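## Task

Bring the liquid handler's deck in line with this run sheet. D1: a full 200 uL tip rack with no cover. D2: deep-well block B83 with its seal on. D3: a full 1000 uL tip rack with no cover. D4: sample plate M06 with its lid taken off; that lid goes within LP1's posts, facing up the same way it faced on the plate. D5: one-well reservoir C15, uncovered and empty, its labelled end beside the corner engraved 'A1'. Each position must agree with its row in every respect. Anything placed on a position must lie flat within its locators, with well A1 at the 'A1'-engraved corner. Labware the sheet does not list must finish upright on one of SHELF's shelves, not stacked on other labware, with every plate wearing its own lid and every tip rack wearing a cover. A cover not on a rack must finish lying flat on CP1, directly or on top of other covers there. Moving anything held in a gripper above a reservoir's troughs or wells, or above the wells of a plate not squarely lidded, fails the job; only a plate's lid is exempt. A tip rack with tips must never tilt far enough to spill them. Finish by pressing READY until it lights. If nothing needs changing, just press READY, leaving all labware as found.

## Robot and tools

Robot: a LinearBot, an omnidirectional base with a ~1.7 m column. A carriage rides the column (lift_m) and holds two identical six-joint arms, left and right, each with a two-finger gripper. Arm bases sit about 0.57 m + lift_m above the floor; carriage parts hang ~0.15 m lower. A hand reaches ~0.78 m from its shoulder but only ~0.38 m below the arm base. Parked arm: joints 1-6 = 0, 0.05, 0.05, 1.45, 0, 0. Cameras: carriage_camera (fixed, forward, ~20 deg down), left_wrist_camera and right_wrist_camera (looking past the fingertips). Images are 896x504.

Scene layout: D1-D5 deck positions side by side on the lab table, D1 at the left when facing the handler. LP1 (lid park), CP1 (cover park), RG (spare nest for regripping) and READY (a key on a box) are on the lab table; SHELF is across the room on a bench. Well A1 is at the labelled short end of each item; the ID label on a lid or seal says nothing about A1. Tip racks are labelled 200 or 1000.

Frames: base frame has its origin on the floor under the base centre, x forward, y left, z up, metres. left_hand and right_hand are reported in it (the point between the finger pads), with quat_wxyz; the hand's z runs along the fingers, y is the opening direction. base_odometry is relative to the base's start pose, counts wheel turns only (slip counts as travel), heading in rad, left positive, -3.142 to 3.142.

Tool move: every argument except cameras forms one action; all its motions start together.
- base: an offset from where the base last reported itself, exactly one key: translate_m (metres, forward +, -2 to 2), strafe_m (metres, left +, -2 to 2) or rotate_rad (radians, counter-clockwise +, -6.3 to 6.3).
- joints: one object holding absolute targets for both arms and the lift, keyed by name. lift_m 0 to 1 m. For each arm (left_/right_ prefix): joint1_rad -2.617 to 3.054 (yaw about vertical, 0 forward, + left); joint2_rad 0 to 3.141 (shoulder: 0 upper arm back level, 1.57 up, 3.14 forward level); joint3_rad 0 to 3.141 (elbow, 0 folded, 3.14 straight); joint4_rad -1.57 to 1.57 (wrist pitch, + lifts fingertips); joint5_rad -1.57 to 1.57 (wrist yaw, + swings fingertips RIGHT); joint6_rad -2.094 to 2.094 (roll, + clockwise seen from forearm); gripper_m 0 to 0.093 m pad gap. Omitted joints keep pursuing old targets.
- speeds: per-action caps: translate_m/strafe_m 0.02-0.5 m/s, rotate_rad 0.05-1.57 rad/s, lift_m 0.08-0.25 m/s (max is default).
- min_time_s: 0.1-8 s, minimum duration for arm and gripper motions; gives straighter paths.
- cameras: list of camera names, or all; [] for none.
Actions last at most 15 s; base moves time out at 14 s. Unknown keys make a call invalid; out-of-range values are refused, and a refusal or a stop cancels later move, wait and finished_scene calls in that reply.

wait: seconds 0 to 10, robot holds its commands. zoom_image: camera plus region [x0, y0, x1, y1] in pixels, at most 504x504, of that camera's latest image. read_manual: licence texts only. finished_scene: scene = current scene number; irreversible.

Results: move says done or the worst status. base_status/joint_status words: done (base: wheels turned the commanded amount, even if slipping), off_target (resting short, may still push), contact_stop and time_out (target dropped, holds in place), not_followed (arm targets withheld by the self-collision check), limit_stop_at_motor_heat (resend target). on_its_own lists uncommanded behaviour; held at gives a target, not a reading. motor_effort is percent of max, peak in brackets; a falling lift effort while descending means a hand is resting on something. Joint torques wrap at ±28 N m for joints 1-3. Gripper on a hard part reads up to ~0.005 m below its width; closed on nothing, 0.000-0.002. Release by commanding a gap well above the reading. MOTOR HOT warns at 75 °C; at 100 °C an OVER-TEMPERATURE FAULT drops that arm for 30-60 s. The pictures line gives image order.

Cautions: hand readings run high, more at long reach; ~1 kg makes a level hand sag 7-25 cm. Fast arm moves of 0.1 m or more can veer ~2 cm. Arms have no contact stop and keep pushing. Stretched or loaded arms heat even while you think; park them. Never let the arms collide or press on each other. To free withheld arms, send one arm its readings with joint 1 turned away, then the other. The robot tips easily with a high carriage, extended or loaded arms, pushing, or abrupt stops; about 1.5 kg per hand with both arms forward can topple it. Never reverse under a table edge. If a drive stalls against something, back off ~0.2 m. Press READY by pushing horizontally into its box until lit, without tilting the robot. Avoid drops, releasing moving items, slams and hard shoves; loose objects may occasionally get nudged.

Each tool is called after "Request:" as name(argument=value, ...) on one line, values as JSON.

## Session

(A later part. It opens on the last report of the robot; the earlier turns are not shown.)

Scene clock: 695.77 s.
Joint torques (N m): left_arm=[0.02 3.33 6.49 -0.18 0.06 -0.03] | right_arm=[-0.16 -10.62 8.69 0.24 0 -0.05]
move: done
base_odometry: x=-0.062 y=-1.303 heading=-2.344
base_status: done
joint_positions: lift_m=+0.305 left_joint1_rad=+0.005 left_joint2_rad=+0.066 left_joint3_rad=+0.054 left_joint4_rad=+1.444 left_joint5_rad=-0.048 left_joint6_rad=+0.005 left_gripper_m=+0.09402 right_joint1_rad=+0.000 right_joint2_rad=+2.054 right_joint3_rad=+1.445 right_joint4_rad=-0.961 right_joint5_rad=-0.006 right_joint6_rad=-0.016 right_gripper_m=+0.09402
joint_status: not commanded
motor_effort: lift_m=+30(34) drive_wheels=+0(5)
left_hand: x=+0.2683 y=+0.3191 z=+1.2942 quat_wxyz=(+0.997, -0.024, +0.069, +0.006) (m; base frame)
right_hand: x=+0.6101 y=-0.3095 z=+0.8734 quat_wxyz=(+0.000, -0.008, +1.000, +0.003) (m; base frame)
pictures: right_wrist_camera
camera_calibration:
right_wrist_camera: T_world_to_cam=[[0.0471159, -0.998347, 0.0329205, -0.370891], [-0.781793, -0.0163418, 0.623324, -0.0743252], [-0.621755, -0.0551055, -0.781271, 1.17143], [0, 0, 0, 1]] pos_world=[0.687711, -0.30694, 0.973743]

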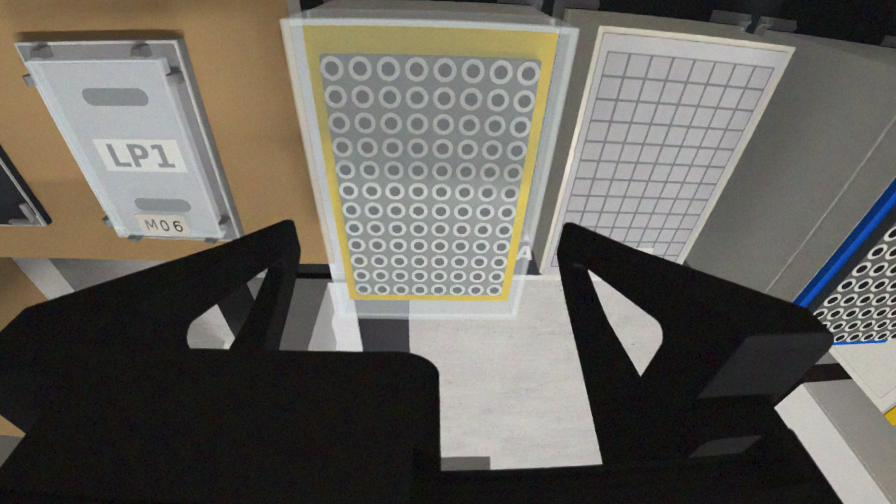

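Request:
move(joints={"lift_m": 0.288}, speeds={"lift_m": 0.08}, cameras=["right_wrist_camera"])

Scene clock: 699.37 s.
Joint torques (N m): left_arm=[-0.01 3.29 6.48 -0.17 0.06 -0.02] | right_arm=[-0.09 -10.63 8.57 0.26 0 -0.05]
move: done
base_odometry: x=-0.062 y=-1.303 heading=-2.344
base_status: not commanded
joint_positions: lift_m=+0.288 left_joint1_rad=+0.005 left_joint2_rad=+0.066 left_joint3_rad=+0.054 left_joint4_rad=+1.444 left_joint5_rad=-0.048 left_joint6_rad=+0.005 left_gripper_m=+0.09402 right_joint1_rad=+0.000 right_joint2_rad=+2.055 right_joint3_rad=+1.446 right_joint4_rad=-0.962 right_joint5_rad=-0.006 right_joint6_rad=-0.016 right_gripper_m=+0.09402
joint_status: all done
motor_effort: lift_m=+30(34) drive_wheels=+0(2)
left_hand: x=+0.2683 y=+0.3191 z=+1.2772 quat_wxyz=(+0.997, -0.024, +0.069, +0.006) (m; base frame)
right_hand: x=+0.6102 y=-0.3095 z=+0.8563 quat_wxyz=(+0.000, -0.008, +1.000, +0.003) (m; base frame)
pictures: right_wrist_camera
camera_calibration:
right_wrist_camera: T_world_to_cam=[[0.0471285, -0.998347, 0.0329026, -0.370328], [-0.781555, -0.0163417, 0.623622, -0.0640129], [-0.622053, -0.0551056, -0.781034, 1.15817], [0, 0, 0, 1]] pos_world=[0.687869, -0.30694, 0.956677]

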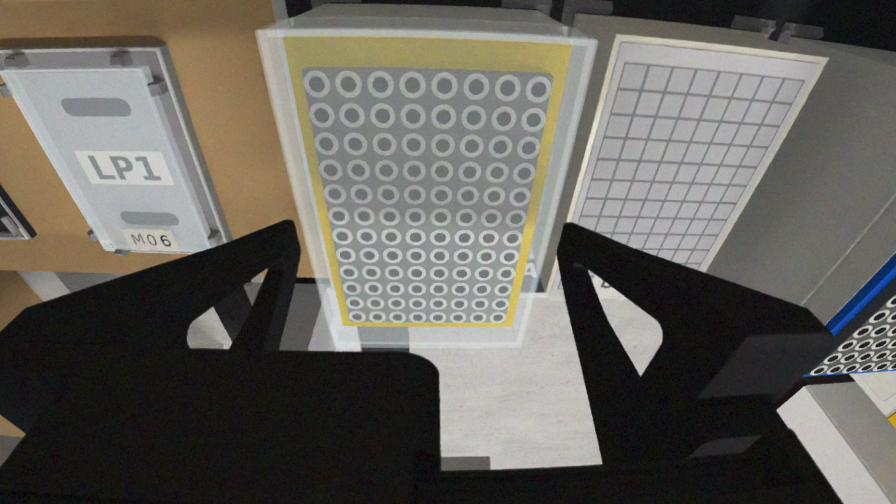

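Request:
move(base={"strafe_m": 0.0012}, speeds={"strafe_m": 0.02}, cameras=["right_wrist_camera"])

Scene clock: 708.40 s.
Joint torques (N m): left_arm=[0.01 3.34 6.5 -0.18 0.06 -0.03] | right_arm=[-0.1 -10.69 8.57 0.26 -0.01 -0.05]
move: done
base_odometry: x=-0.061 y=-1.304 heading=-2.344
base_status: done
joint_positions: lift_m=+0.288 left_joint1_rad=+0.005 left_joint2_rad=+0.066 left_joint3_rad=+0.054 left_joint4_rad=+1.444 left_joint5_rad=-0.049 left_joint6_rad=+0.005 left_gripper_m=+0.09402 right_joint1_rad=+0.001 right_joint2_rad=+2.055 right_joint3_rad=+1.446 right_joint4_rad=-0.963 right_joint5_rad=-0.006 right_joint6_rad=-0.016 right_gripper_m=+0.09402
joint_status: not commanded
motor_effort: lift_m=+33(34) drive_wheels=+0(7)
left_hand: x=+0.2683 y=+0.3192 z=+1.2772 quat_wxyz=(+0.997, -0.024, +0.069, +0.006) (m; base frame)
right_hand: x=+0.6101 y=-0.3094 z=+0.8563 quat_wxyz=(+0.000, -0.008, +1.000, +0.003) (m; base frame)
pictures: right_wrist_camera
camera_calibration:
right_wrist_camera: T_world_to_cam=[[0.0479028, -0.998298, 0.0332655, -0.371013], [-0.781306, -0.0167001, 0.623924, -0.0646069], [-0.622307, -0.0558783, -0.780777, 1.15781], [0, 0, 0, 1]] pos_world=[0.68781, -0.306763, 0.956646]

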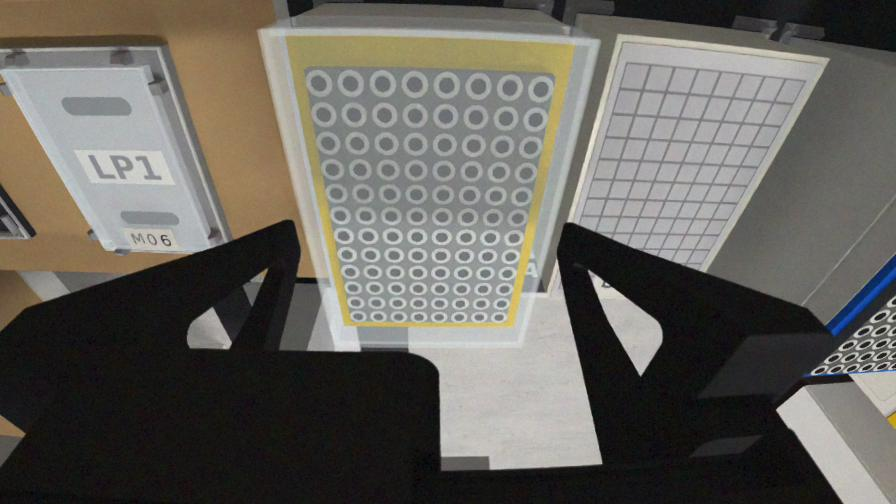

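Request:
zoom_image(camera="right_wrist_camera", region=[230, 160, 630, 380])

Scaled by 1.260.

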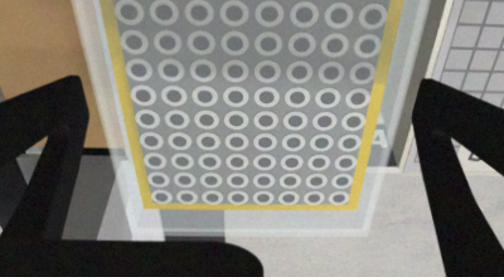

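Request:
move(joints={"lift_m": 0.277}, speeds={"lift_m": 0.08}, cameras=["right_wrist_camera"])

Scene clock: 717.07 s.
Joint torques (N m): left_arm=[0.03 3.36 6.5 -0.17 0.07 -0.03] | right_arm=[-0.01 -10.8 8.44 0.25 -0.01 -0.05]
move: done
base_odometry: x=-0.061 y=-1.304 heading=-2.344
base_status: not commanded
joint_positions: lift_m=+0.277 left_joint1_rad=+0.005 left_joint2_rad=+0.066 left_joint3_rad=+0.054 left_joint4_rad=+1.444 left_joint5_rad=-0.049 left_joint6_rad=+0.005 left_gripper_m=+0.09402 right_joint1_rad=+0.001 right_joint2_rad=+2.056 right_joint3_rad=+1.447 right_joint4_rad=-0.963 right_joint5_rad=-0.006 right_joint6_rad=-0.016 right_gripper_m=+0.09402
joint_status: all done
motor_effort: lift_m=+33(34) drive_wheels=+0(3)
left_hand: x=+0.2683 y=+0.3192 z=+1.2662 quat_wxyz=(+0.997, -0.024, +0.069, +0.006) (m; base frame)
right_hand: x=+0.6104 y=-0.3094 z=+0.8452 quat_wxyz=(+0.000, -0.008, +1.000, +0.003) (m; base frame)
pictures: right_wrist_camera
camera_calibration:
right_wrist_camera: T_world_to_cam=[[0.0479028, -0.998298, 0.0332655, -0.370655], [-0.781306, -0.0167001, 0.623924, -0.0574538], [-0.622307, -0.0558783, -0.780777, 1.14929], [0, 0, 0, 1]] pos_world=[0.688078, -0.306763, 0.945516]

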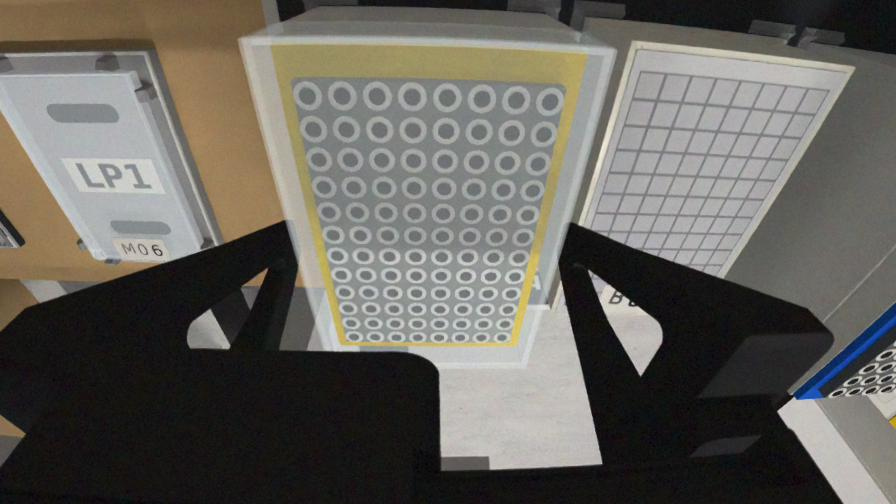

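Request:
move(joints={"right_gripper_m": 0.0865}, min_time_s=1.5, cameras=["right_wrist_camera"])

Scene clock: 723.90 s.
Joint torques (N m): left_arm=[0.03 3.34 6.53 -0.17 0.06 -0.03] | right_arm=[-0.12 -10.85 8.46 0.26 -0.01 -0.05]
move: done
base_odometry: x=-0.061 y=-1.304 heading=-2.344
base_status: not commanded
joint_positions: lift_m=+0.277 left_joint1_rad=+0.005 left_joint2_rad=+0.066 left_joint3_rad=+0.054 left_joint4_rad=+1.444 left_joint5_rad=-0.049 left_joint6_rad=+0.005 left_gripper_m=+0.09402 right_joint1_rad=+0.001 right_joint2_rad=+2.056 right_joint3_rad=+1.447 right_joint4_rad=-0.963 right_joint5_rad=-0.006 right_joint6_rad=-0.016 right_gripper_m=+0.08689
joint_status: all done
motor_effort: lift_m=+31(35) drive_wheels=+0(2)
left_hand: x=+0.2683 y=+0.3192 z=+1.2662 quat_wxyz=(+0.997, -0.024, +0.069, +0.006) (m; base frame)
right_hand: x=+0.6104 y=-0.3094 z=+0.8452 quat_wxyz=(+0.000, -0.008, +1.000, +0.003) (m; base frame)
pictures: right_wrist_camera
camera_calibration:
right_wrist_camera: T_world_to_cam=[[0.0479028, -0.998298, 0.0332655, -0.370655], [-0.781306, -0.0167001, 0.623924, -0.0574538], [-0.622307, -0.0558783, -0.780777, 1.14929], [0, 0, 0, 1]] pos_world=[0.688078, -0.306763, 0.945516]

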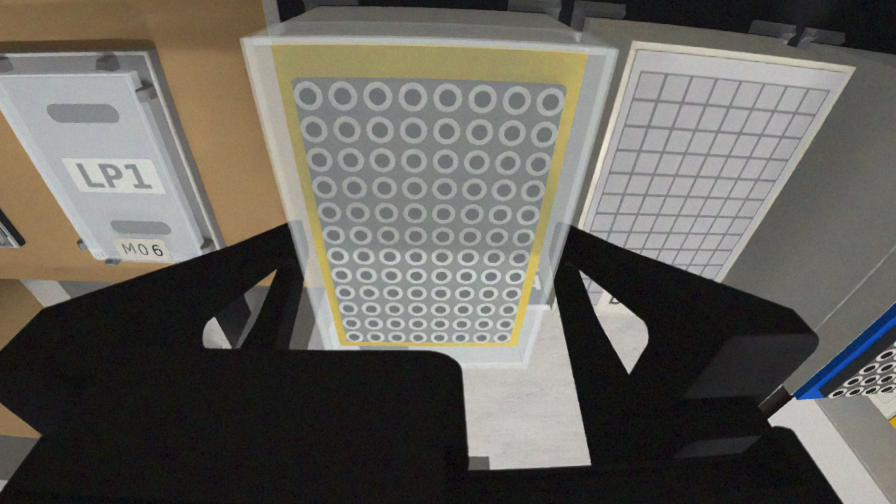

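Request:
move(joints={"right_gripper_m": 0.085}, min_time_s=1.0, cameras=["right_wrist_camera"])

Scene clock: 729.17 s.
Joint torques (N m): left_arm=[0.02 3.36 6.53 -0.17 0.07 -0.03] | right_arm=[-0.1 -10.85 8.46 0.26 -0.01 -0.05]
move: done
base_odometry: x=-0.061 y=-1.304 heading=-2.344
base_status: not commanded
joint_positions: lift_m=+0.277 left_joint1_rad=+0.005 left_joint2_rad=+0.066 left_joint3_rad=+0.054 left_joint4_rad=+1.444 left_joint5_rad=-0.049 left_joint6_rad=+0.005 left_gripper_m=+0.09402 right_joint1_rad=+0.001 right_joint2_rad=+2.056 right_joint3_rad=+1.447 right_joint4_rad=-0.963 right_joint5_rad=-0.006 right_joint6_rad=-0.016 right_gripper_m=+0.08689
joint_status: all done
motor_effort: lift_m=+32(34) drive_wheels=+0(2)
left_hand: x=+0.2683 y=+0.3192 z=+1.2662 quat_wxyz=(+0.997, -0.024, +0.069, +0.006) (m; base frame)
right_hand: x=+0.6104 y=-0.3094 z=+0.8452 quat_wxyz=(+0.000, -0.008, +1.000, +0.003) (m; base frame)
pictures: right_wrist_camera
camera_calibration:
right_wrist_camera: T_world_to_cam=[[0.0479028, -0.998298, 0.0332655, -0.370655], [-0.781306, -0.0167001, 0.623924, -0.0574538], [-0.622307, -0.0558783, -0.780777, 1.14929], [0, 0, 0, 1]] pos_world=[0.688078, -0.306763, 0.945516]

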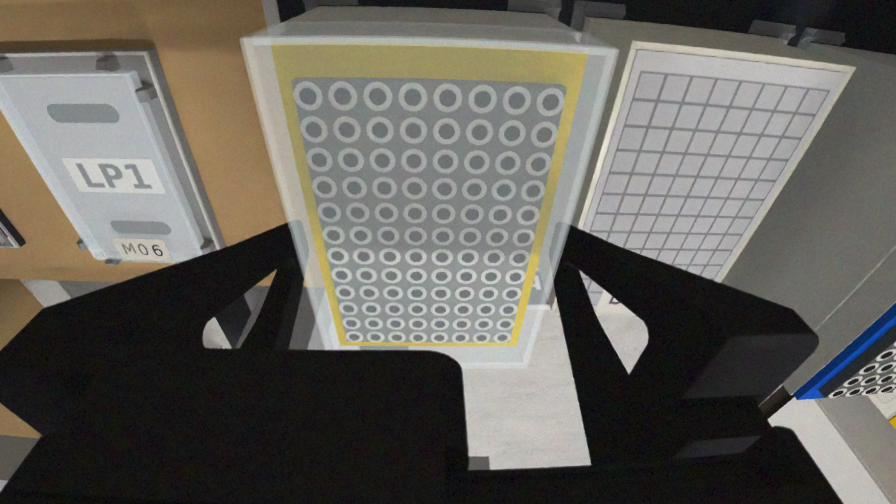

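Request:
move(joints={"right_gripper_m": 0.083}, min_time_s=1.0, cameras=["right_wrist_camera"])

Scene clock: 734.40 s.
Joint torques (N m): left_arm=[0.02 3.33 6.5 -0.17 0.06 -0.03] | right_arm=[-0.12 -10.85 8.46 0.26 0 -0.05]
move: done
base_odometry: x=-0.061 y=-1.304 heading=-2.344
base_status: not commanded
joint_positions: lift_m=+0.277 left_joint1_rad=+0.005 left_joint2_rad=+0.066 left_joint3_rad=+0.054 left_joint4_rad=+1.444 left_joint5_rad=-0.049 left_joint6_rad=+0.005 left_gripper_m=+0.09402 right_joint1_rad=+0.001 right_joint2_rad=+2.056 right_joint3_rad=+1.447 right_joint4_rad=-0.963 right_joint5_rad=-0.006 right_joint6_rad=-0.016 right_gripper_m=+0.08689
joint_status: all done
motor_effort: lift_m=+32(34) drive_wheels=+0(1)
left_hand: x=+0.2683 y=+0.3192 z=+1.2662 quat_wxyz=(+0.997, -0.024, +0.069, +0.006) (m; base frame)
right_hand: x=+0.6104 y=-0.3094 z=+0.8452 quat_wxyz=(+0.000, -0.008, +1.000, +0.003) (m; base frame)
pictures: right_wrist_camera
camera_calibration:
right_wrist_camera: T_world_to_cam=[[0.0479028, -0.998298, 0.0332655, -0.370655], [-0.781306, -0.0167001, 0.623924, -0.0574538], [-0.622307, -0.0558783, -0.780777, 1.14929], [0, 0, 0, 1]] pos_world=[0.688078, -0.306763, 0.945516]

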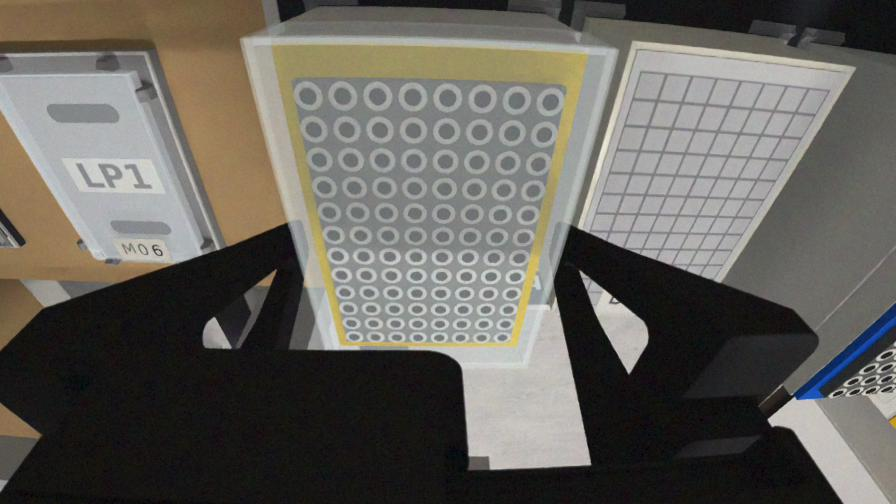

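Request:
move(joints={"lift_m": 0.292, "right_gripper_m": 0.082}, speeds={"lift_m": 0.08}, cameras=["right_wrist_camera"])

Scene clock: 738.20 s.
Joint torques (N m): left_arm=[0.01 3.32 6.5 -0.16 0.06 -0.03] | right_arm=[-0.1 -11.04 8.51 0.28 0 -0.05]
move: off_target
base_odometry: x=-0.061 y=-1.304 heading=-2.344
base_status: not commanded
joint_positions: lift_m=+0.292 left_joint1_rad=+0.005 left_joint2_rad=+0.066 left_joint3_rad=+0.054 left_joint4_rad=+1.444 left_joint5_rad=-0.049 left_joint6_rad=+0.005 left_gripper_m=+0.09402 right_joint1_rad=+0.001 right_joint2_rad=+2.058 right_joint3_rad=+1.447 right_joint4_rad=-0.963 right_joint5_rad=-0.006 right_joint6_rad=-0.016 right_gripper_m=+0.08689
joint_status: right_gripper_m off_target (ended at +0.08689, target +0.08200); the others done
motor_effort: lift_m=+33(45) drive_wheels=+0(4)
left_hand: x=+0.2683 y=+0.3192 z=+1.2808 quat_wxyz=(+0.997, -0.024, +0.069, +0.006) (m; base frame)
right_hand: x=+0.6101 y=-0.3094 z=+0.8593 quat_wxyz=(-0.001, -0.008, +1.000, +0.003) (m; base frame)
pictures: right_wrist_camera
camera_calibration:
right_wrist_camera: T_world_to_cam=[[0.0479662, -0.998298, 0.0331752, -0.371073], [-0.780115, -0.0166994, 0.625413, -0.0684442], [-0.623795, -0.0558791, -0.779588, 1.16002], [0, 0, 0, 1]] pos_world=[0.688017, -0.306763, 0.959452]

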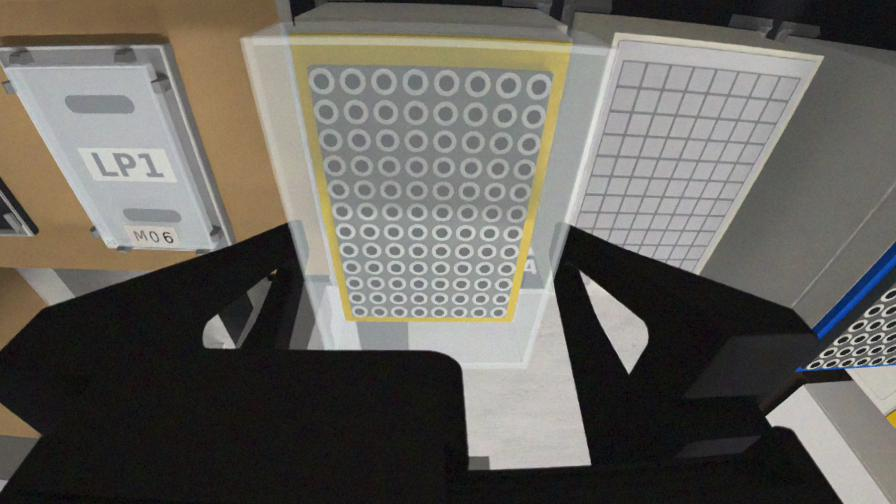

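Request:
move(joints={"lift_m": 0.43}, speeds={"lift_m": 0.1}, cameras=["right_wrist_camera"])

Scene clock: 748.53 s.
Joint torques (N m): left_arm=[0.02 3.33 6.49 -0.15 0.06 -0.02] | right_arm=[-0.12 -10.97 8.5 0.27 -0.01 -0.05]
move: done
base_odometry: x=-0.061 y=-1.304 heading=-2.344
base_status: not commanded
joint_positions: lift_m=+0.430 left_joint1_rad=+0.005 left_joint2_rad=+0.066 left_joint3_rad=+0.054 left_joint4_rad=+1.444 left_joint5_rad=-0.049 left_joint6_rad=+0.005 left_gripper_m=+0.09402 right_joint1_rad=+0.001 right_joint2_rad=+2.059 right_joint3_rad=+1.447 right_joint4_rad=-0.963 right_joint5_rad=-0.006 right_joint6_rad=-0.016 right_gripper_m=+0.08689
joint_status: all done
motor_effort: lift_m=+36(44) drive_wheels=+0(3)
left_hand: x=+0.2683 y=+0.3192 z=+1.4188 quat_wxyz=(+0.997, -0.024, +0.069, +0.006) (m; base frame)
right_hand: x=+0.6099 y=-0.3094 z=+0.9969 quat_wxyz=(-0.002, -0.008, +1.000, +0.003) (m; base frame)
pictures: right_wrist_camera
camera_calibration:
right_wrist_camera: T_world_to_cam=[[0.0480167, -0.998298, 0.0331028, -0.375587], [-0.77916, -0.0166988, 0.626603, -0.156442], [-0.624984, -0.0558798, -0.778635, 1.26694], [0, 0, 0, 1]] pos_world=[0.687957, -0.306763, 1.09694]

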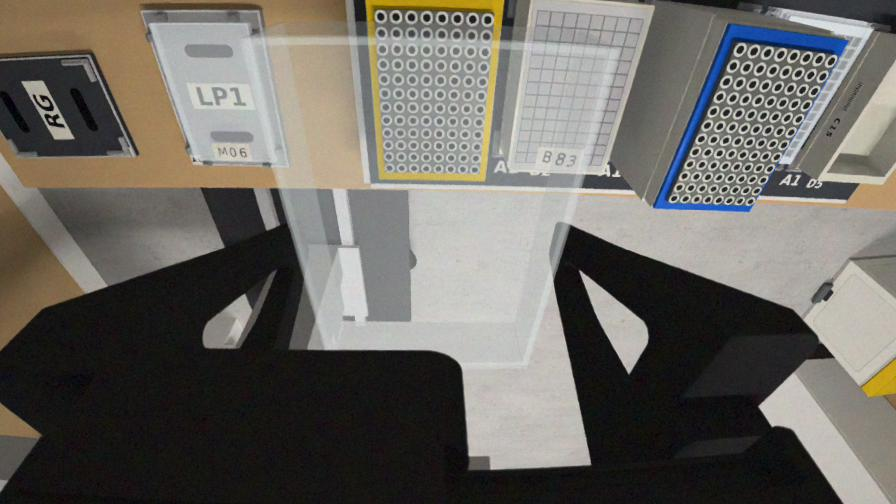

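Request:
move(base={"translate_m": -0.22}, speeds={"translate_m": 0.15}, cameras=[])

Request:
move(base={"strafe_m": -0.94}, speeds={"strafe_m": 0.25}, cameras=["carriage_camera", "right_wrist_camera"])

Scene clock: 755.97 s.
Joint torques (N m): left_arm=[0.03 3.32 6.56 -0.17 0.06 -0.04] | right_arm=[-0.1 -11.14 8.57 0.25 -0.01 -0.05]
move: done
base_odometry: x=+0.093 y=-1.146 heading=-2.344
base_status: done
joint_positions: lift_m=+0.430 left_joint1_rad=+0.005 left_joint2_rad=+0.066 left_joint3_rad=+0.054 left_joint4_rad=+1.444 left_joint5_rad=-0.049 left_joint6_rad=+0.005 left_gripper_m=+0.09402 right_joint1_rad=+0.001 right_joint2_rad=+2.059 right_joint3_rad=+1.447 right_joint4_rad=-0.963 right_joint5_rad=-0.006 right_joint6_rad=-0.016 right_gripper_m=+0.08689
joint_status: not commanded
motor_effort: lift_m=+33(38) drive_wheels=-1(8)
left_hand: x=+0.2683 y=+0.3192 z=+1.4188 quat_wxyz=(+0.997, -0.024, +0.069, +0.006) (m; base frame)
right_hand: x=+0.6099 y=-0.3094 z=+0.9969 quat_wxyz=(-0.002, -0.008, +1.000, +0.003) (m; base frame)
pictures: none
No camera images: "cameras" was empty.

Scene clock: 761.23 s.
Joint torques (N m): left_arm=[0.08 3.34 6.54 -0.18 0.06 -0.04] | right_arm=[-0.1 -11.07 8.46 0.26 -0.01 -0.05]
move: done
base_odometry: x=-0.580 y=-0.490 heading=-2.344
base_status: done
joint_positions: lift_m=+0.430 left_joint1_rad=+0.005 left_joint2_rad=+0.066 left_joint3_rad=+0.054 left_joint4_rad=+1.444 left_joint5_rad=-0.049 left_joint6_rad=+0.005 left_gripper_m=+0.09402 right_joint1_rad=+0.000 right_joint2_rad=+2.059 right_joint3_rad=+1.447 right_joint4_rad=-0.963 right_joint5_rad=-0.005 right_joint6_rad=-0.017 right_gripper_m=+0.08689
joint_status: not commanded
motor_effort: lift_m=+32(38) drive_wheels=-3(9)
left_hand: x=+0.2683 y=+0.3192 z=+1.4188 quat_wxyz=(+0.997, -0.024, +0.069, +0.006) (m; base frame)
right_hand: x=+0.6099 y=-0.3096 z=+0.9969 quat_wxyz=(-0.002, -0.008, +1.000, +0.003) (m; base frame)
pictures: carriage_camera, right_wrist_camera
camera_calibration:
carriage_camera: T_world_to_cam=[[-0.0149295, -0.999707, -0.0190761, 0.0272384], [-0.307061, 0.0227403, -0.951418, 1.36975], [0.951573, -0.00834669, -0.307311, 0.312136], [0, 0, 0, 1]] pos_world=[0.123983, -0.00131271, 1.39964]
right_wrist_camera: T_world_to_cam=[[0.0480182, -0.998285, 0.0334822, -0.376171], [-0.779161, -0.0164619, 0.626608, -0.156375], [-0.624982, -0.0561766, -0.778615, 1.26681], [0, 0, 0, 1]] pos_world=[0.687957, -0.306935, 1.09694]

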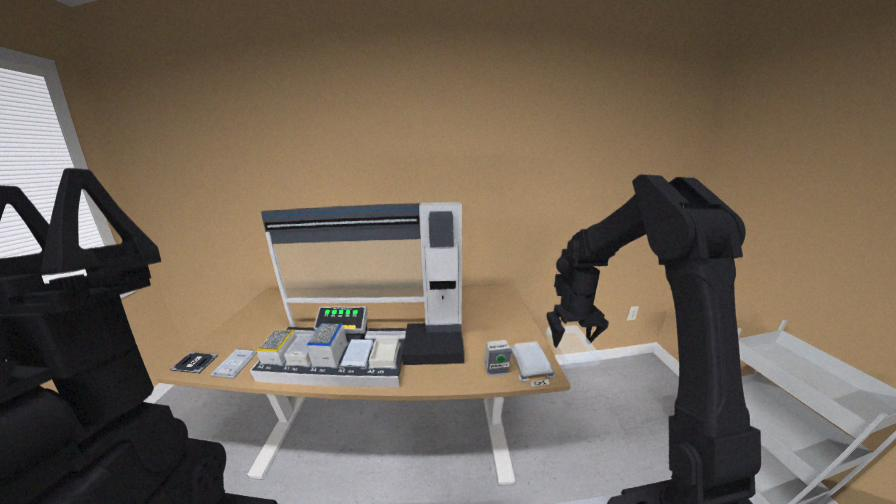

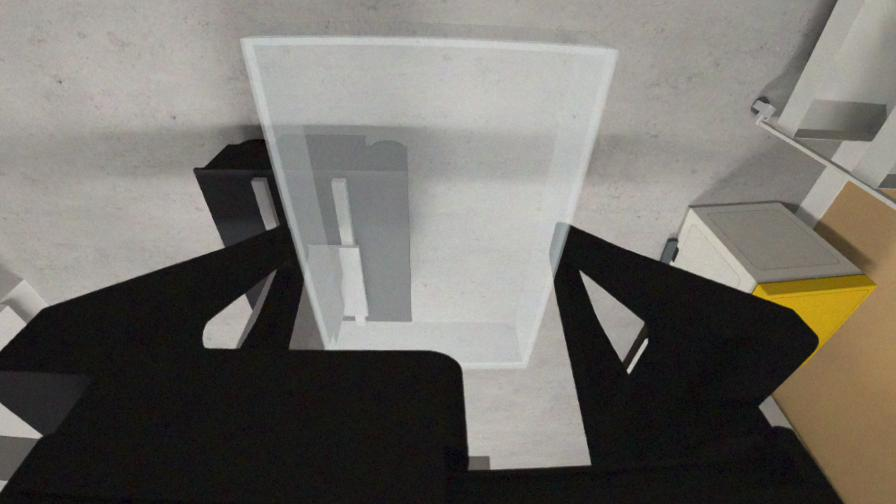

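Request:
zoom_image(camera="carriage_camera", region=[470, 320, 590, 400])

Scaled by 4.200.

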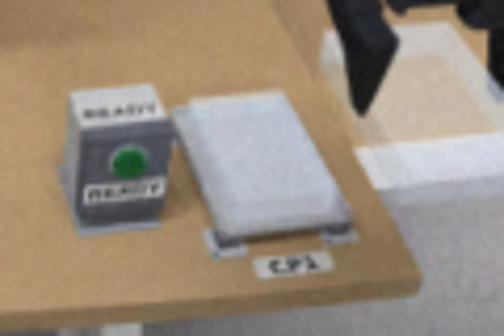

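Request:
move(base={"translate_m": 0.15}, speeds={"translate_m": 0.15}, cameras=["carriage_camera", "right_wrist_camera"])

Scene clock: 782.83 s.
Joint torques (N m): left_arm=[0.03 3.32 6.52 -0.17 0.07 -0.03] | right_arm=[-0.1 -11.28 8.4 0.27 -0.01 -0.05]
move: done
base_odometry: x=-0.685 y=-0.597 heading=-2.344
base_status: done
joint_positions: lift_m=+0.430 left_joint1_rad=+0.005 left_joint2_rad=+0.066 left_joint3_rad=+0.054 left_joint4_rad=+1.445 left_joint5_rad=-0.049 left_joint6_rad=+0.005 left_gripper_m=+0.09402 right_joint1_rad=+0.000 right_joint2_rad=+2.059 right_joint3_rad=+1.447 right_joint4_rad=-0.964 right_joint5_rad=-0.005 right_joint6_rad=-0.017 right_gripper_m=+0.08689
joint_status: not commanded
motor_effort: lift_m=+31(38) drive_wheels=-3(9)
left_hand: x=+0.2681 y=+0.3192 z=+1.4189 quat_wxyz=(+0.997, -0.024, +0.069, +0.006) (m; base frame)
right_hand: x=+0.6097 y=-0.3096 z=+0.9969 quat_wxyz=(-0.002, -0.008, +1.000, +0.003) (m; base frame)
pictures: carriage_camera, right_wrist_camera
camera_calibration:
carriage_camera: T_world_to_cam=[[-0.0149295, -0.999707, -0.0190761, 0.0272384], [-0.307061, 0.0227403, -0.951418, 1.36975], [0.951573, -0.00834669, -0.307311, 0.312136], [0, 0, 0, 1]] pos_world=[0.123983, -0.00131271, 1.39964]
right_wrist_camera: T_world_to_cam=[[0.0480437, -0.998285, 0.0334458, -0.376141], [-0.778683, -0.0164618, 0.627202, -0.157406], [-0.625576, -0.0561767, -0.778138, 1.26658], [0, 0, 0, 1]] pos_world=[0.687846, -0.306935, 1.09688]

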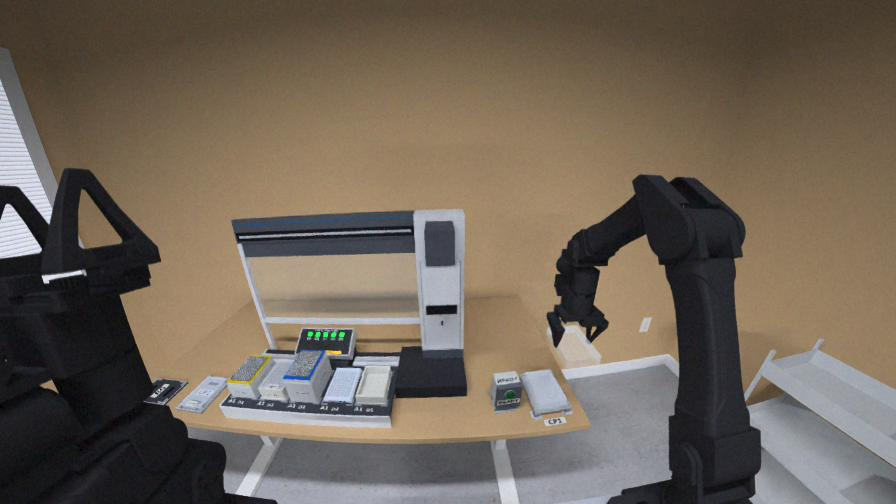

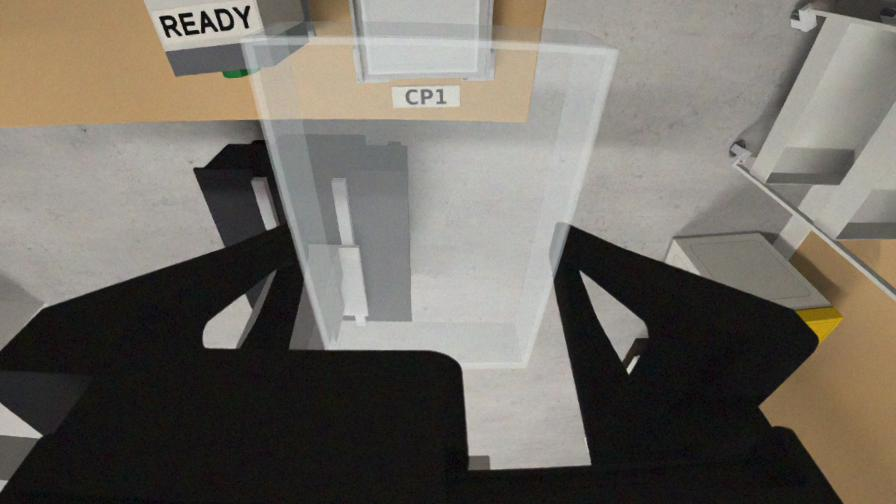

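Request:
zoom_image(camera="right_wrist_camera", region=[130, 0, 570, 150])

Request:
zoom_image(camera="carriage_camera", region=[480, 350, 600, 440])

Scaled by 1.145.

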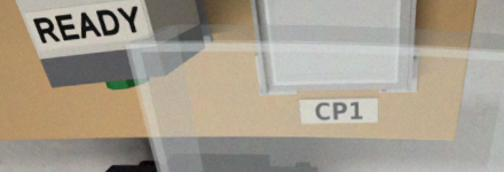

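Scaled by 4.200.

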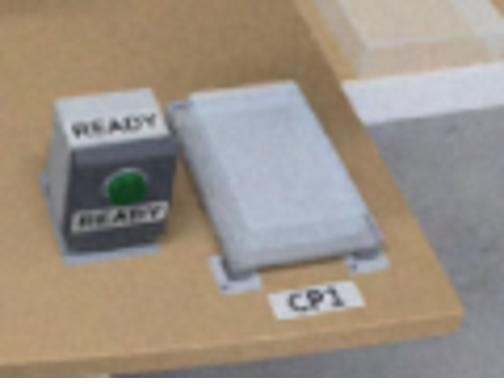

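Request:
move(base={"translate_m": 0.06}, speeds={"translate_m": 0.1}, cameras=["right_wrist_camera"])

Scene clock: 805.70 s.
Joint torques (N m): left_arm=[0.01 3.34 6.52 -0.18 0.06 -0.03] | right_arm=[-0.12 -11.08 8.43 0.27 -0.01 -0.05]
move: done
base_odometry: x=-0.727 y=-0.640 heading=-2.345
base_status: done
joint_positions: lift_m=+0.430 left_joint1_rad=+0.005 left_joint2_rad=+0.066 left_joint3_rad=+0.054 left_joint4_rad=+1.445 left_joint5_rad=-0.049 left_joint6_rad=+0.005 left_gripper_m=+0.09402 right_joint1_rad=+0.000 right_joint2_rad=+2.059 right_joint3_rad=+1.447 right_joint4_rad=-0.965 right_joint5_rad=-0.005 right_joint6_rad=-0.017 right_gripper_m=+0.08689
joint_status: not commanded
motor_effort: lift_m=+30(38) drive_wheels=-3(9)
left_hand: x=+0.2680 y=+0.3192 z=+1.4189 quat_wxyz=(+0.997, -0.024, +0.069, +0.006) (m; base frame)
right_hand: x=+0.6095 y=-0.3096 z=+0.9969 quat_wxyz=(-0.003, -0.008, +1.000, +0.003) (m; base frame)
pictures: right_wrist_camera
camera_calibration:
right_wrist_camera: T_world_to_cam=[[0.0480692, -0.998285, 0.0334093, -0.376112], [-0.778204, -0.0164617, 0.627796, -0.158436], [-0.626169, -0.0561769, -0.777661, 1.26635], [0, 0, 0, 1]] pos_world=[0.687735, -0.306935, 1.09682]

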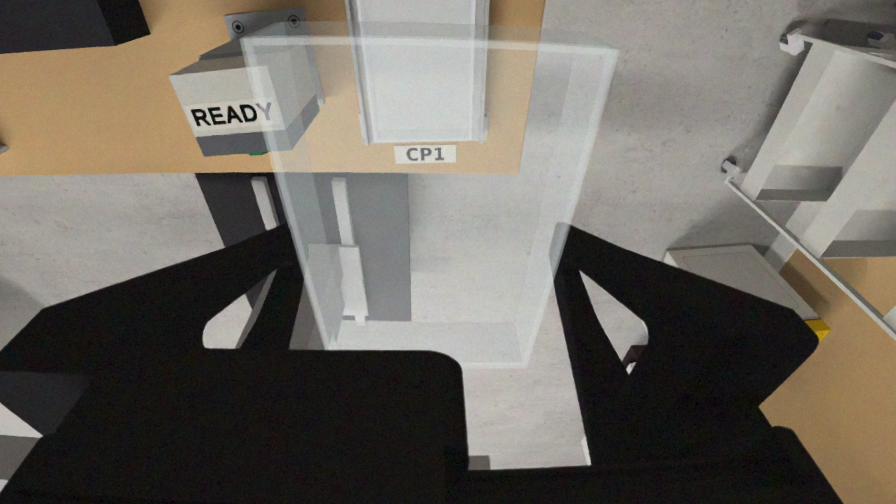

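Request:
zoom_image(camera="right_wrist_camera", region=[320, 0, 560, 180])

Scaled by 2.100.

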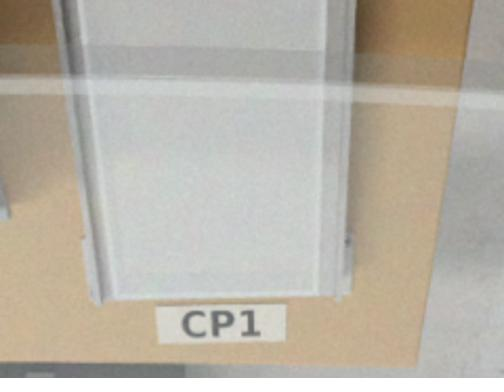

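Request:
move(base={"translate_m": 0.05}, speeds={"translate_m": 0.1}, cameras=["right_wrist_camera"])

Scene clock: 845.53 s.
Joint torques (N m): left_arm=[0.06 3.38 6.5 -0.17 0.07 -0.03] | right_arm=[-0.09 -11.1 8.29 0.28 -0.01 -0.05]
move: done
base_odometry: x=-0.762 y=-0.675 heading=-2.345
base_status: done
joint_positions: lift_m=+0.430 left_joint1_rad=+0.005 left_joint2_rad=+0.066 left_joint3_rad=+0.054 left_joint4_rad=+1.445 left_joint5_rad=-0.049 left_joint6_rad=+0.005 left_gripper_m=+0.09402 right_joint1_rad=+0.000 right_joint2_rad=+2.059 right_joint3_rad=+1.447 right_joint4_rad=-0.965 right_joint5_rad=-0.005 right_joint6_rad=-0.017 right_gripper_m=+0.08689
joint_status: not commanded
motor_effort: lift_m=+33(38) drive_wheels=-3(11)
left_hand: x=+0.2679 y=+0.3192 z=+1.4189 quat_wxyz=(+0.997, -0.024, +0.069, +0.006) (m; base frame)
right_hand: x=+0.6094 y=-0.3096 z=+0.9969 quat_wxyz=(-0.003, -0.008, +1.000, +0.003) (m; base frame)
pictures: right_wrist_camera
camera_calibration:
right_wrist_camera: T_world_to_cam=[[0.048082, -0.998285, 0.033391, -0.376097], [-0.777965, -0.0164616, 0.628093, -0.158951], [-0.626466, -0.0561769, -0.777422, 1.26624], [0, 0, 0, 1]] pos_world=[0.687679, -0.306935, 1.09679]

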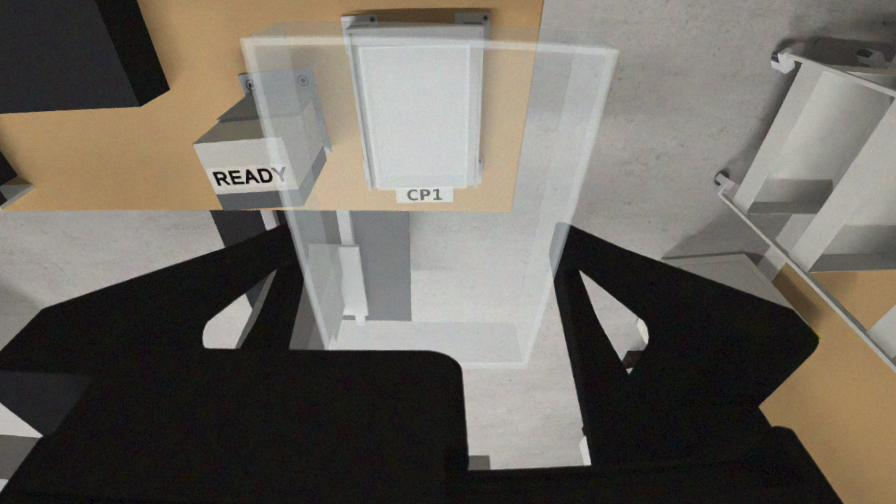

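Request:
zoom_image(camera="right_wrist_camera", region=[320, 0, 520, 220])

Scaled by 2.291.

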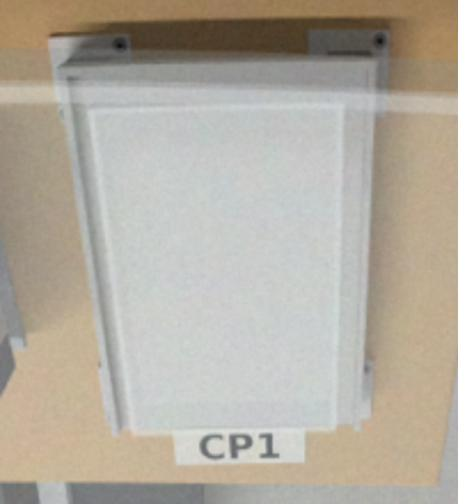

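Request:
wait(seconds=0.1, cameras=["carriage_camera"])

Request:
zoom_image(camera="carriage_camera", region=[480, 370, 640, 490])

Scene clock: 888.00 s.
Joint torques (N m): left_arm=[0.03 3.36 6.49 -0.19 0.07 -0.03] | right_arm=[-0.09 -11.07 8.44 0.27 -0.01 -0.05]
base_odometry: x=-0.762 y=-0.675 heading=-2.345
base_status: done
joint_positions: lift_m=+0.430 left_joint1_rad=+0.005 left_joint2_rad=+0.066 left_joint3_rad=+0.054 left_joint4_rad=+1.445 left_joint5_rad=-0.049 left_joint6_rad=+0.005 left_gripper_m=+0.09402 right_joint1_rad=+0.000 right_joint2_rad=+2.059 right_joint3_rad=+1.447 right_joint4_rad=-0.965 right_joint5_rad=-0.005 right_joint6_rad=-0.017 right_gripper_m=+0.08689
joint_status: not commanded
motor_effort: lift_m=+31(38) drive_wheels=-2(11)
left_hand: x=+0.2679 y=+0.3192 z=+1.4189 quat_wxyz=(+0.997, -0.024, +0.069, +0.006) (m; base frame)
right_hand: x=+0.6094 y=-0.3096 z=+0.9969 quat_wxyz=(-0.003, -0.008, +1.000, +0.003) (m; base frame)
wait: 0.10 s; at rest from the start
pictures: carriage_camera
camera_calibration:
carriage_camera: T_world_to_cam=[[-0.0149295, -0.999707, -0.0190761, 0.0272384], [-0.307061, 0.0227403, -0.951418, 1.36975], [0.951573, -0.00834669, -0.307311, 0.312136], [0, 0, 0, 1]] pos_world=[0.123983, -0.00131271, 1.39964]

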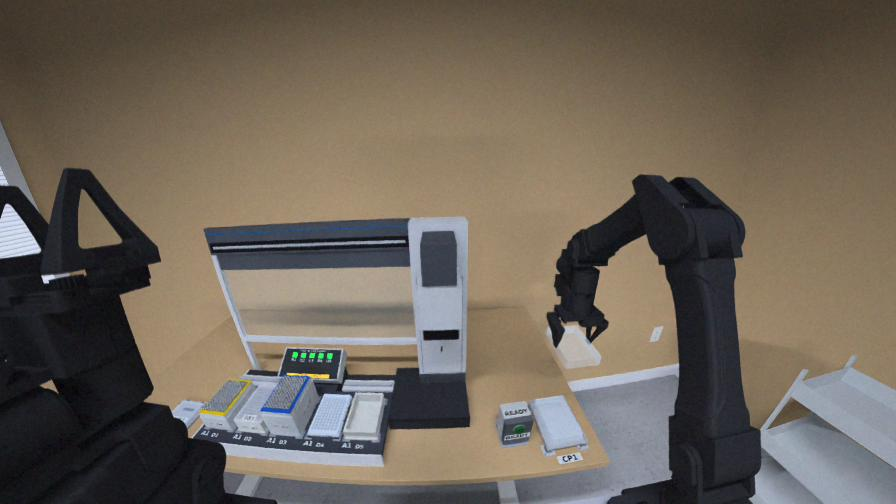

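Scaled by 3.150.

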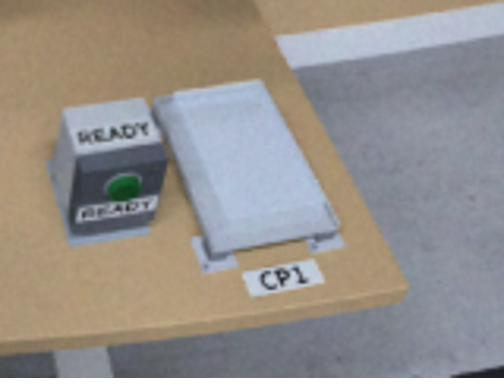

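Request:
move(cameras=["right_wrist_camera"])

Request:
zoom_image(camera="right_wrist_camera", region=[335, 0, 495, 90])

Request:
zoom_image(camera="right_wrist_camera", region=[335, 110, 515, 215])

Scene clock: 915.97 s.
Joint torques (N m): left_arm=[0.02 3.36 6.52 -0.19 0.07 -0.03] | right_arm=[-0.09 -11.07 8.43 0.27 -0.01 -0.05]
base_odometry: x=-0.762 y=-0.675 heading=-2.345
base_status: done
joint_positions: lift_m=+0.430 left_joint1_rad=+0.005 left_joint2_rad=+0.066 left_joint3_rad=+0.054 left_joint4_rad=+1.445 left_joint5_rad=-0.049 left_joint6_rad=+0.005 left_gripper_m=+0.09402 right_joint1_rad=+0.000 right_joint2_rad=+2.059 right_joint3_rad=+1.447 right_joint4_rad=-0.965 right_joint5_rad=-0.005 right_joint6_rad=-0.017 right_gripper_m=+0.08689
joint_status: not commanded
motor_effort: lift_m=+32(38) drive_wheels=-3(11)
left_hand: x=+0.2679 y=+0.3192 z=+1.4189 quat_wxyz=(+0.997, -0.024, +0.069, +0.006) (m; base frame)
right_hand: x=+0.6094 y=-0.3096 z=+0.9969 quat_wxyz=(-0.003, -0.008, +1.000, +0.003) (m; base frame)
pictures: right_wrist_camera
camera_calibration:
right_wrist_camera: T_world_to_cam=[[0.048082, -0.998285, 0.033391, -0.376097], [-0.777965, -0.0164616, 0.628093, -0.158951], [-0.626466, -0.0561769, -0.777422, 1.26624], [0, 0, 0, 1]] pos_world=[0.687679, -0.306935, 1.09679]

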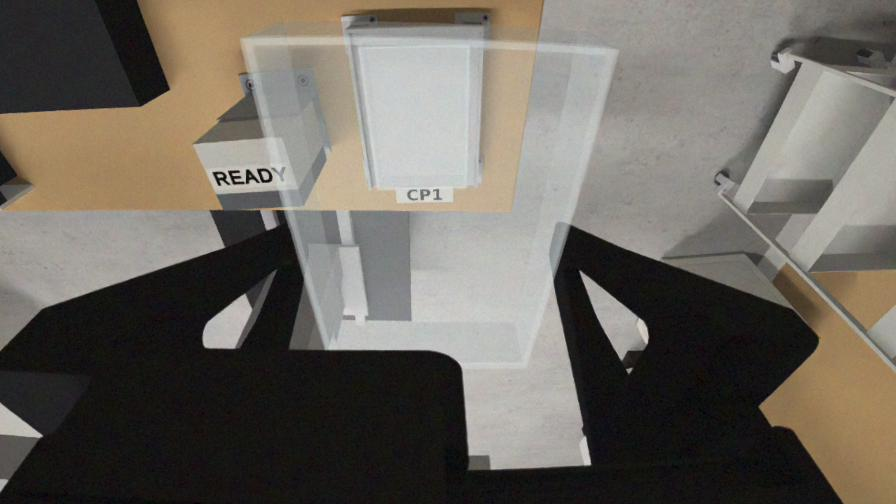

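Scaled by 3.150.

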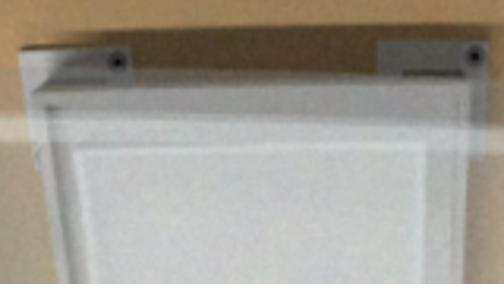

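Scaled by 2.800.

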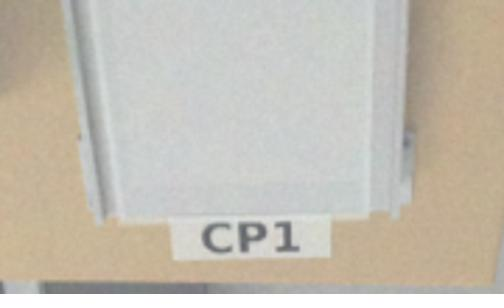

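Request:
wait(seconds=0.1, cameras=["carriage_camera"])

Request:
zoom_image(camera="carriage_camera", region=[520, 385, 610, 465])

Scene clock: 938.03 s.
Joint torques (N m): left_arm=[0.03 3.34 6.5 -0.18 0.06 -0.03] | right_arm=[-0.09 -11.07 8.44 0.27 -0.01 -0.05]
base_odometry: x=-0.762 y=-0.675 heading=-2.345
base_status: done
joint_positions: lift_m=+0.430 left_joint1_rad=+0.005 left_joint2_rad=+0.066 left_joint3_rad=+0.054 left_joint4_rad=+1.445 left_joint5_rad=-0.049 left_joint6_rad=+0.005 left_gripper_m=+0.09402 right_joint1_rad=+0.000 right_joint2_rad=+2.059 right_joint3_rad=+1.447 right_joint4_rad=-0.965 right_joint5_rad=-0.005 right_joint6_rad=-0.017 right_gripper_m=+0.08689
joint_status: not commanded
motor_effort: lift_m=+34(38) drive_wheels=-3(11)
left_hand: x=+0.2679 y=+0.3192 z=+1.4189 quat_wxyz=(+0.997, -0.024, +0.069, +0.006) (m; base frame)
right_hand: x=+0.6094 y=-0.3096 z=+0.9969 quat_wxyz=(-0.003, -0.008, +1.000, +0.003) (m; base frame)
wait: 0.10 s; at rest from the start
pictures: carriage_camera
camera_calibration:
carriage_camera: T_world_to_cam=[[-0.0149295, -0.999707, -0.0190761, 0.0272384], [-0.307061, 0.0227403, -0.951418, 1.36975], [0.951573, -0.00834669, -0.307311, 0.312136], [0, 0, 0, 1]] pos_world=[0.123983, -0.00131271, 1.39964]

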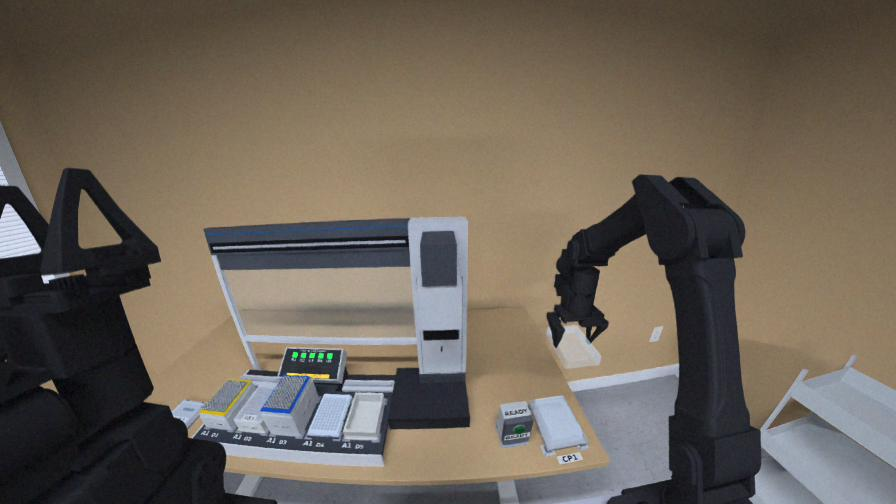

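Scaled by 5.600.

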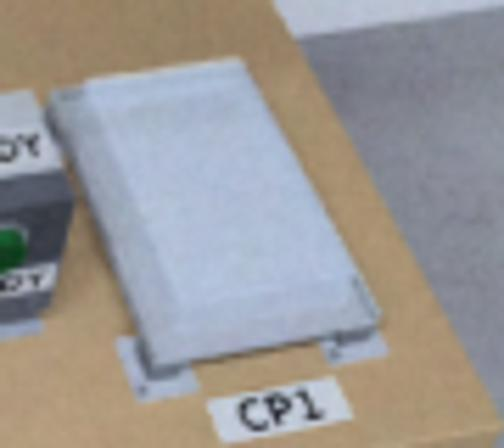

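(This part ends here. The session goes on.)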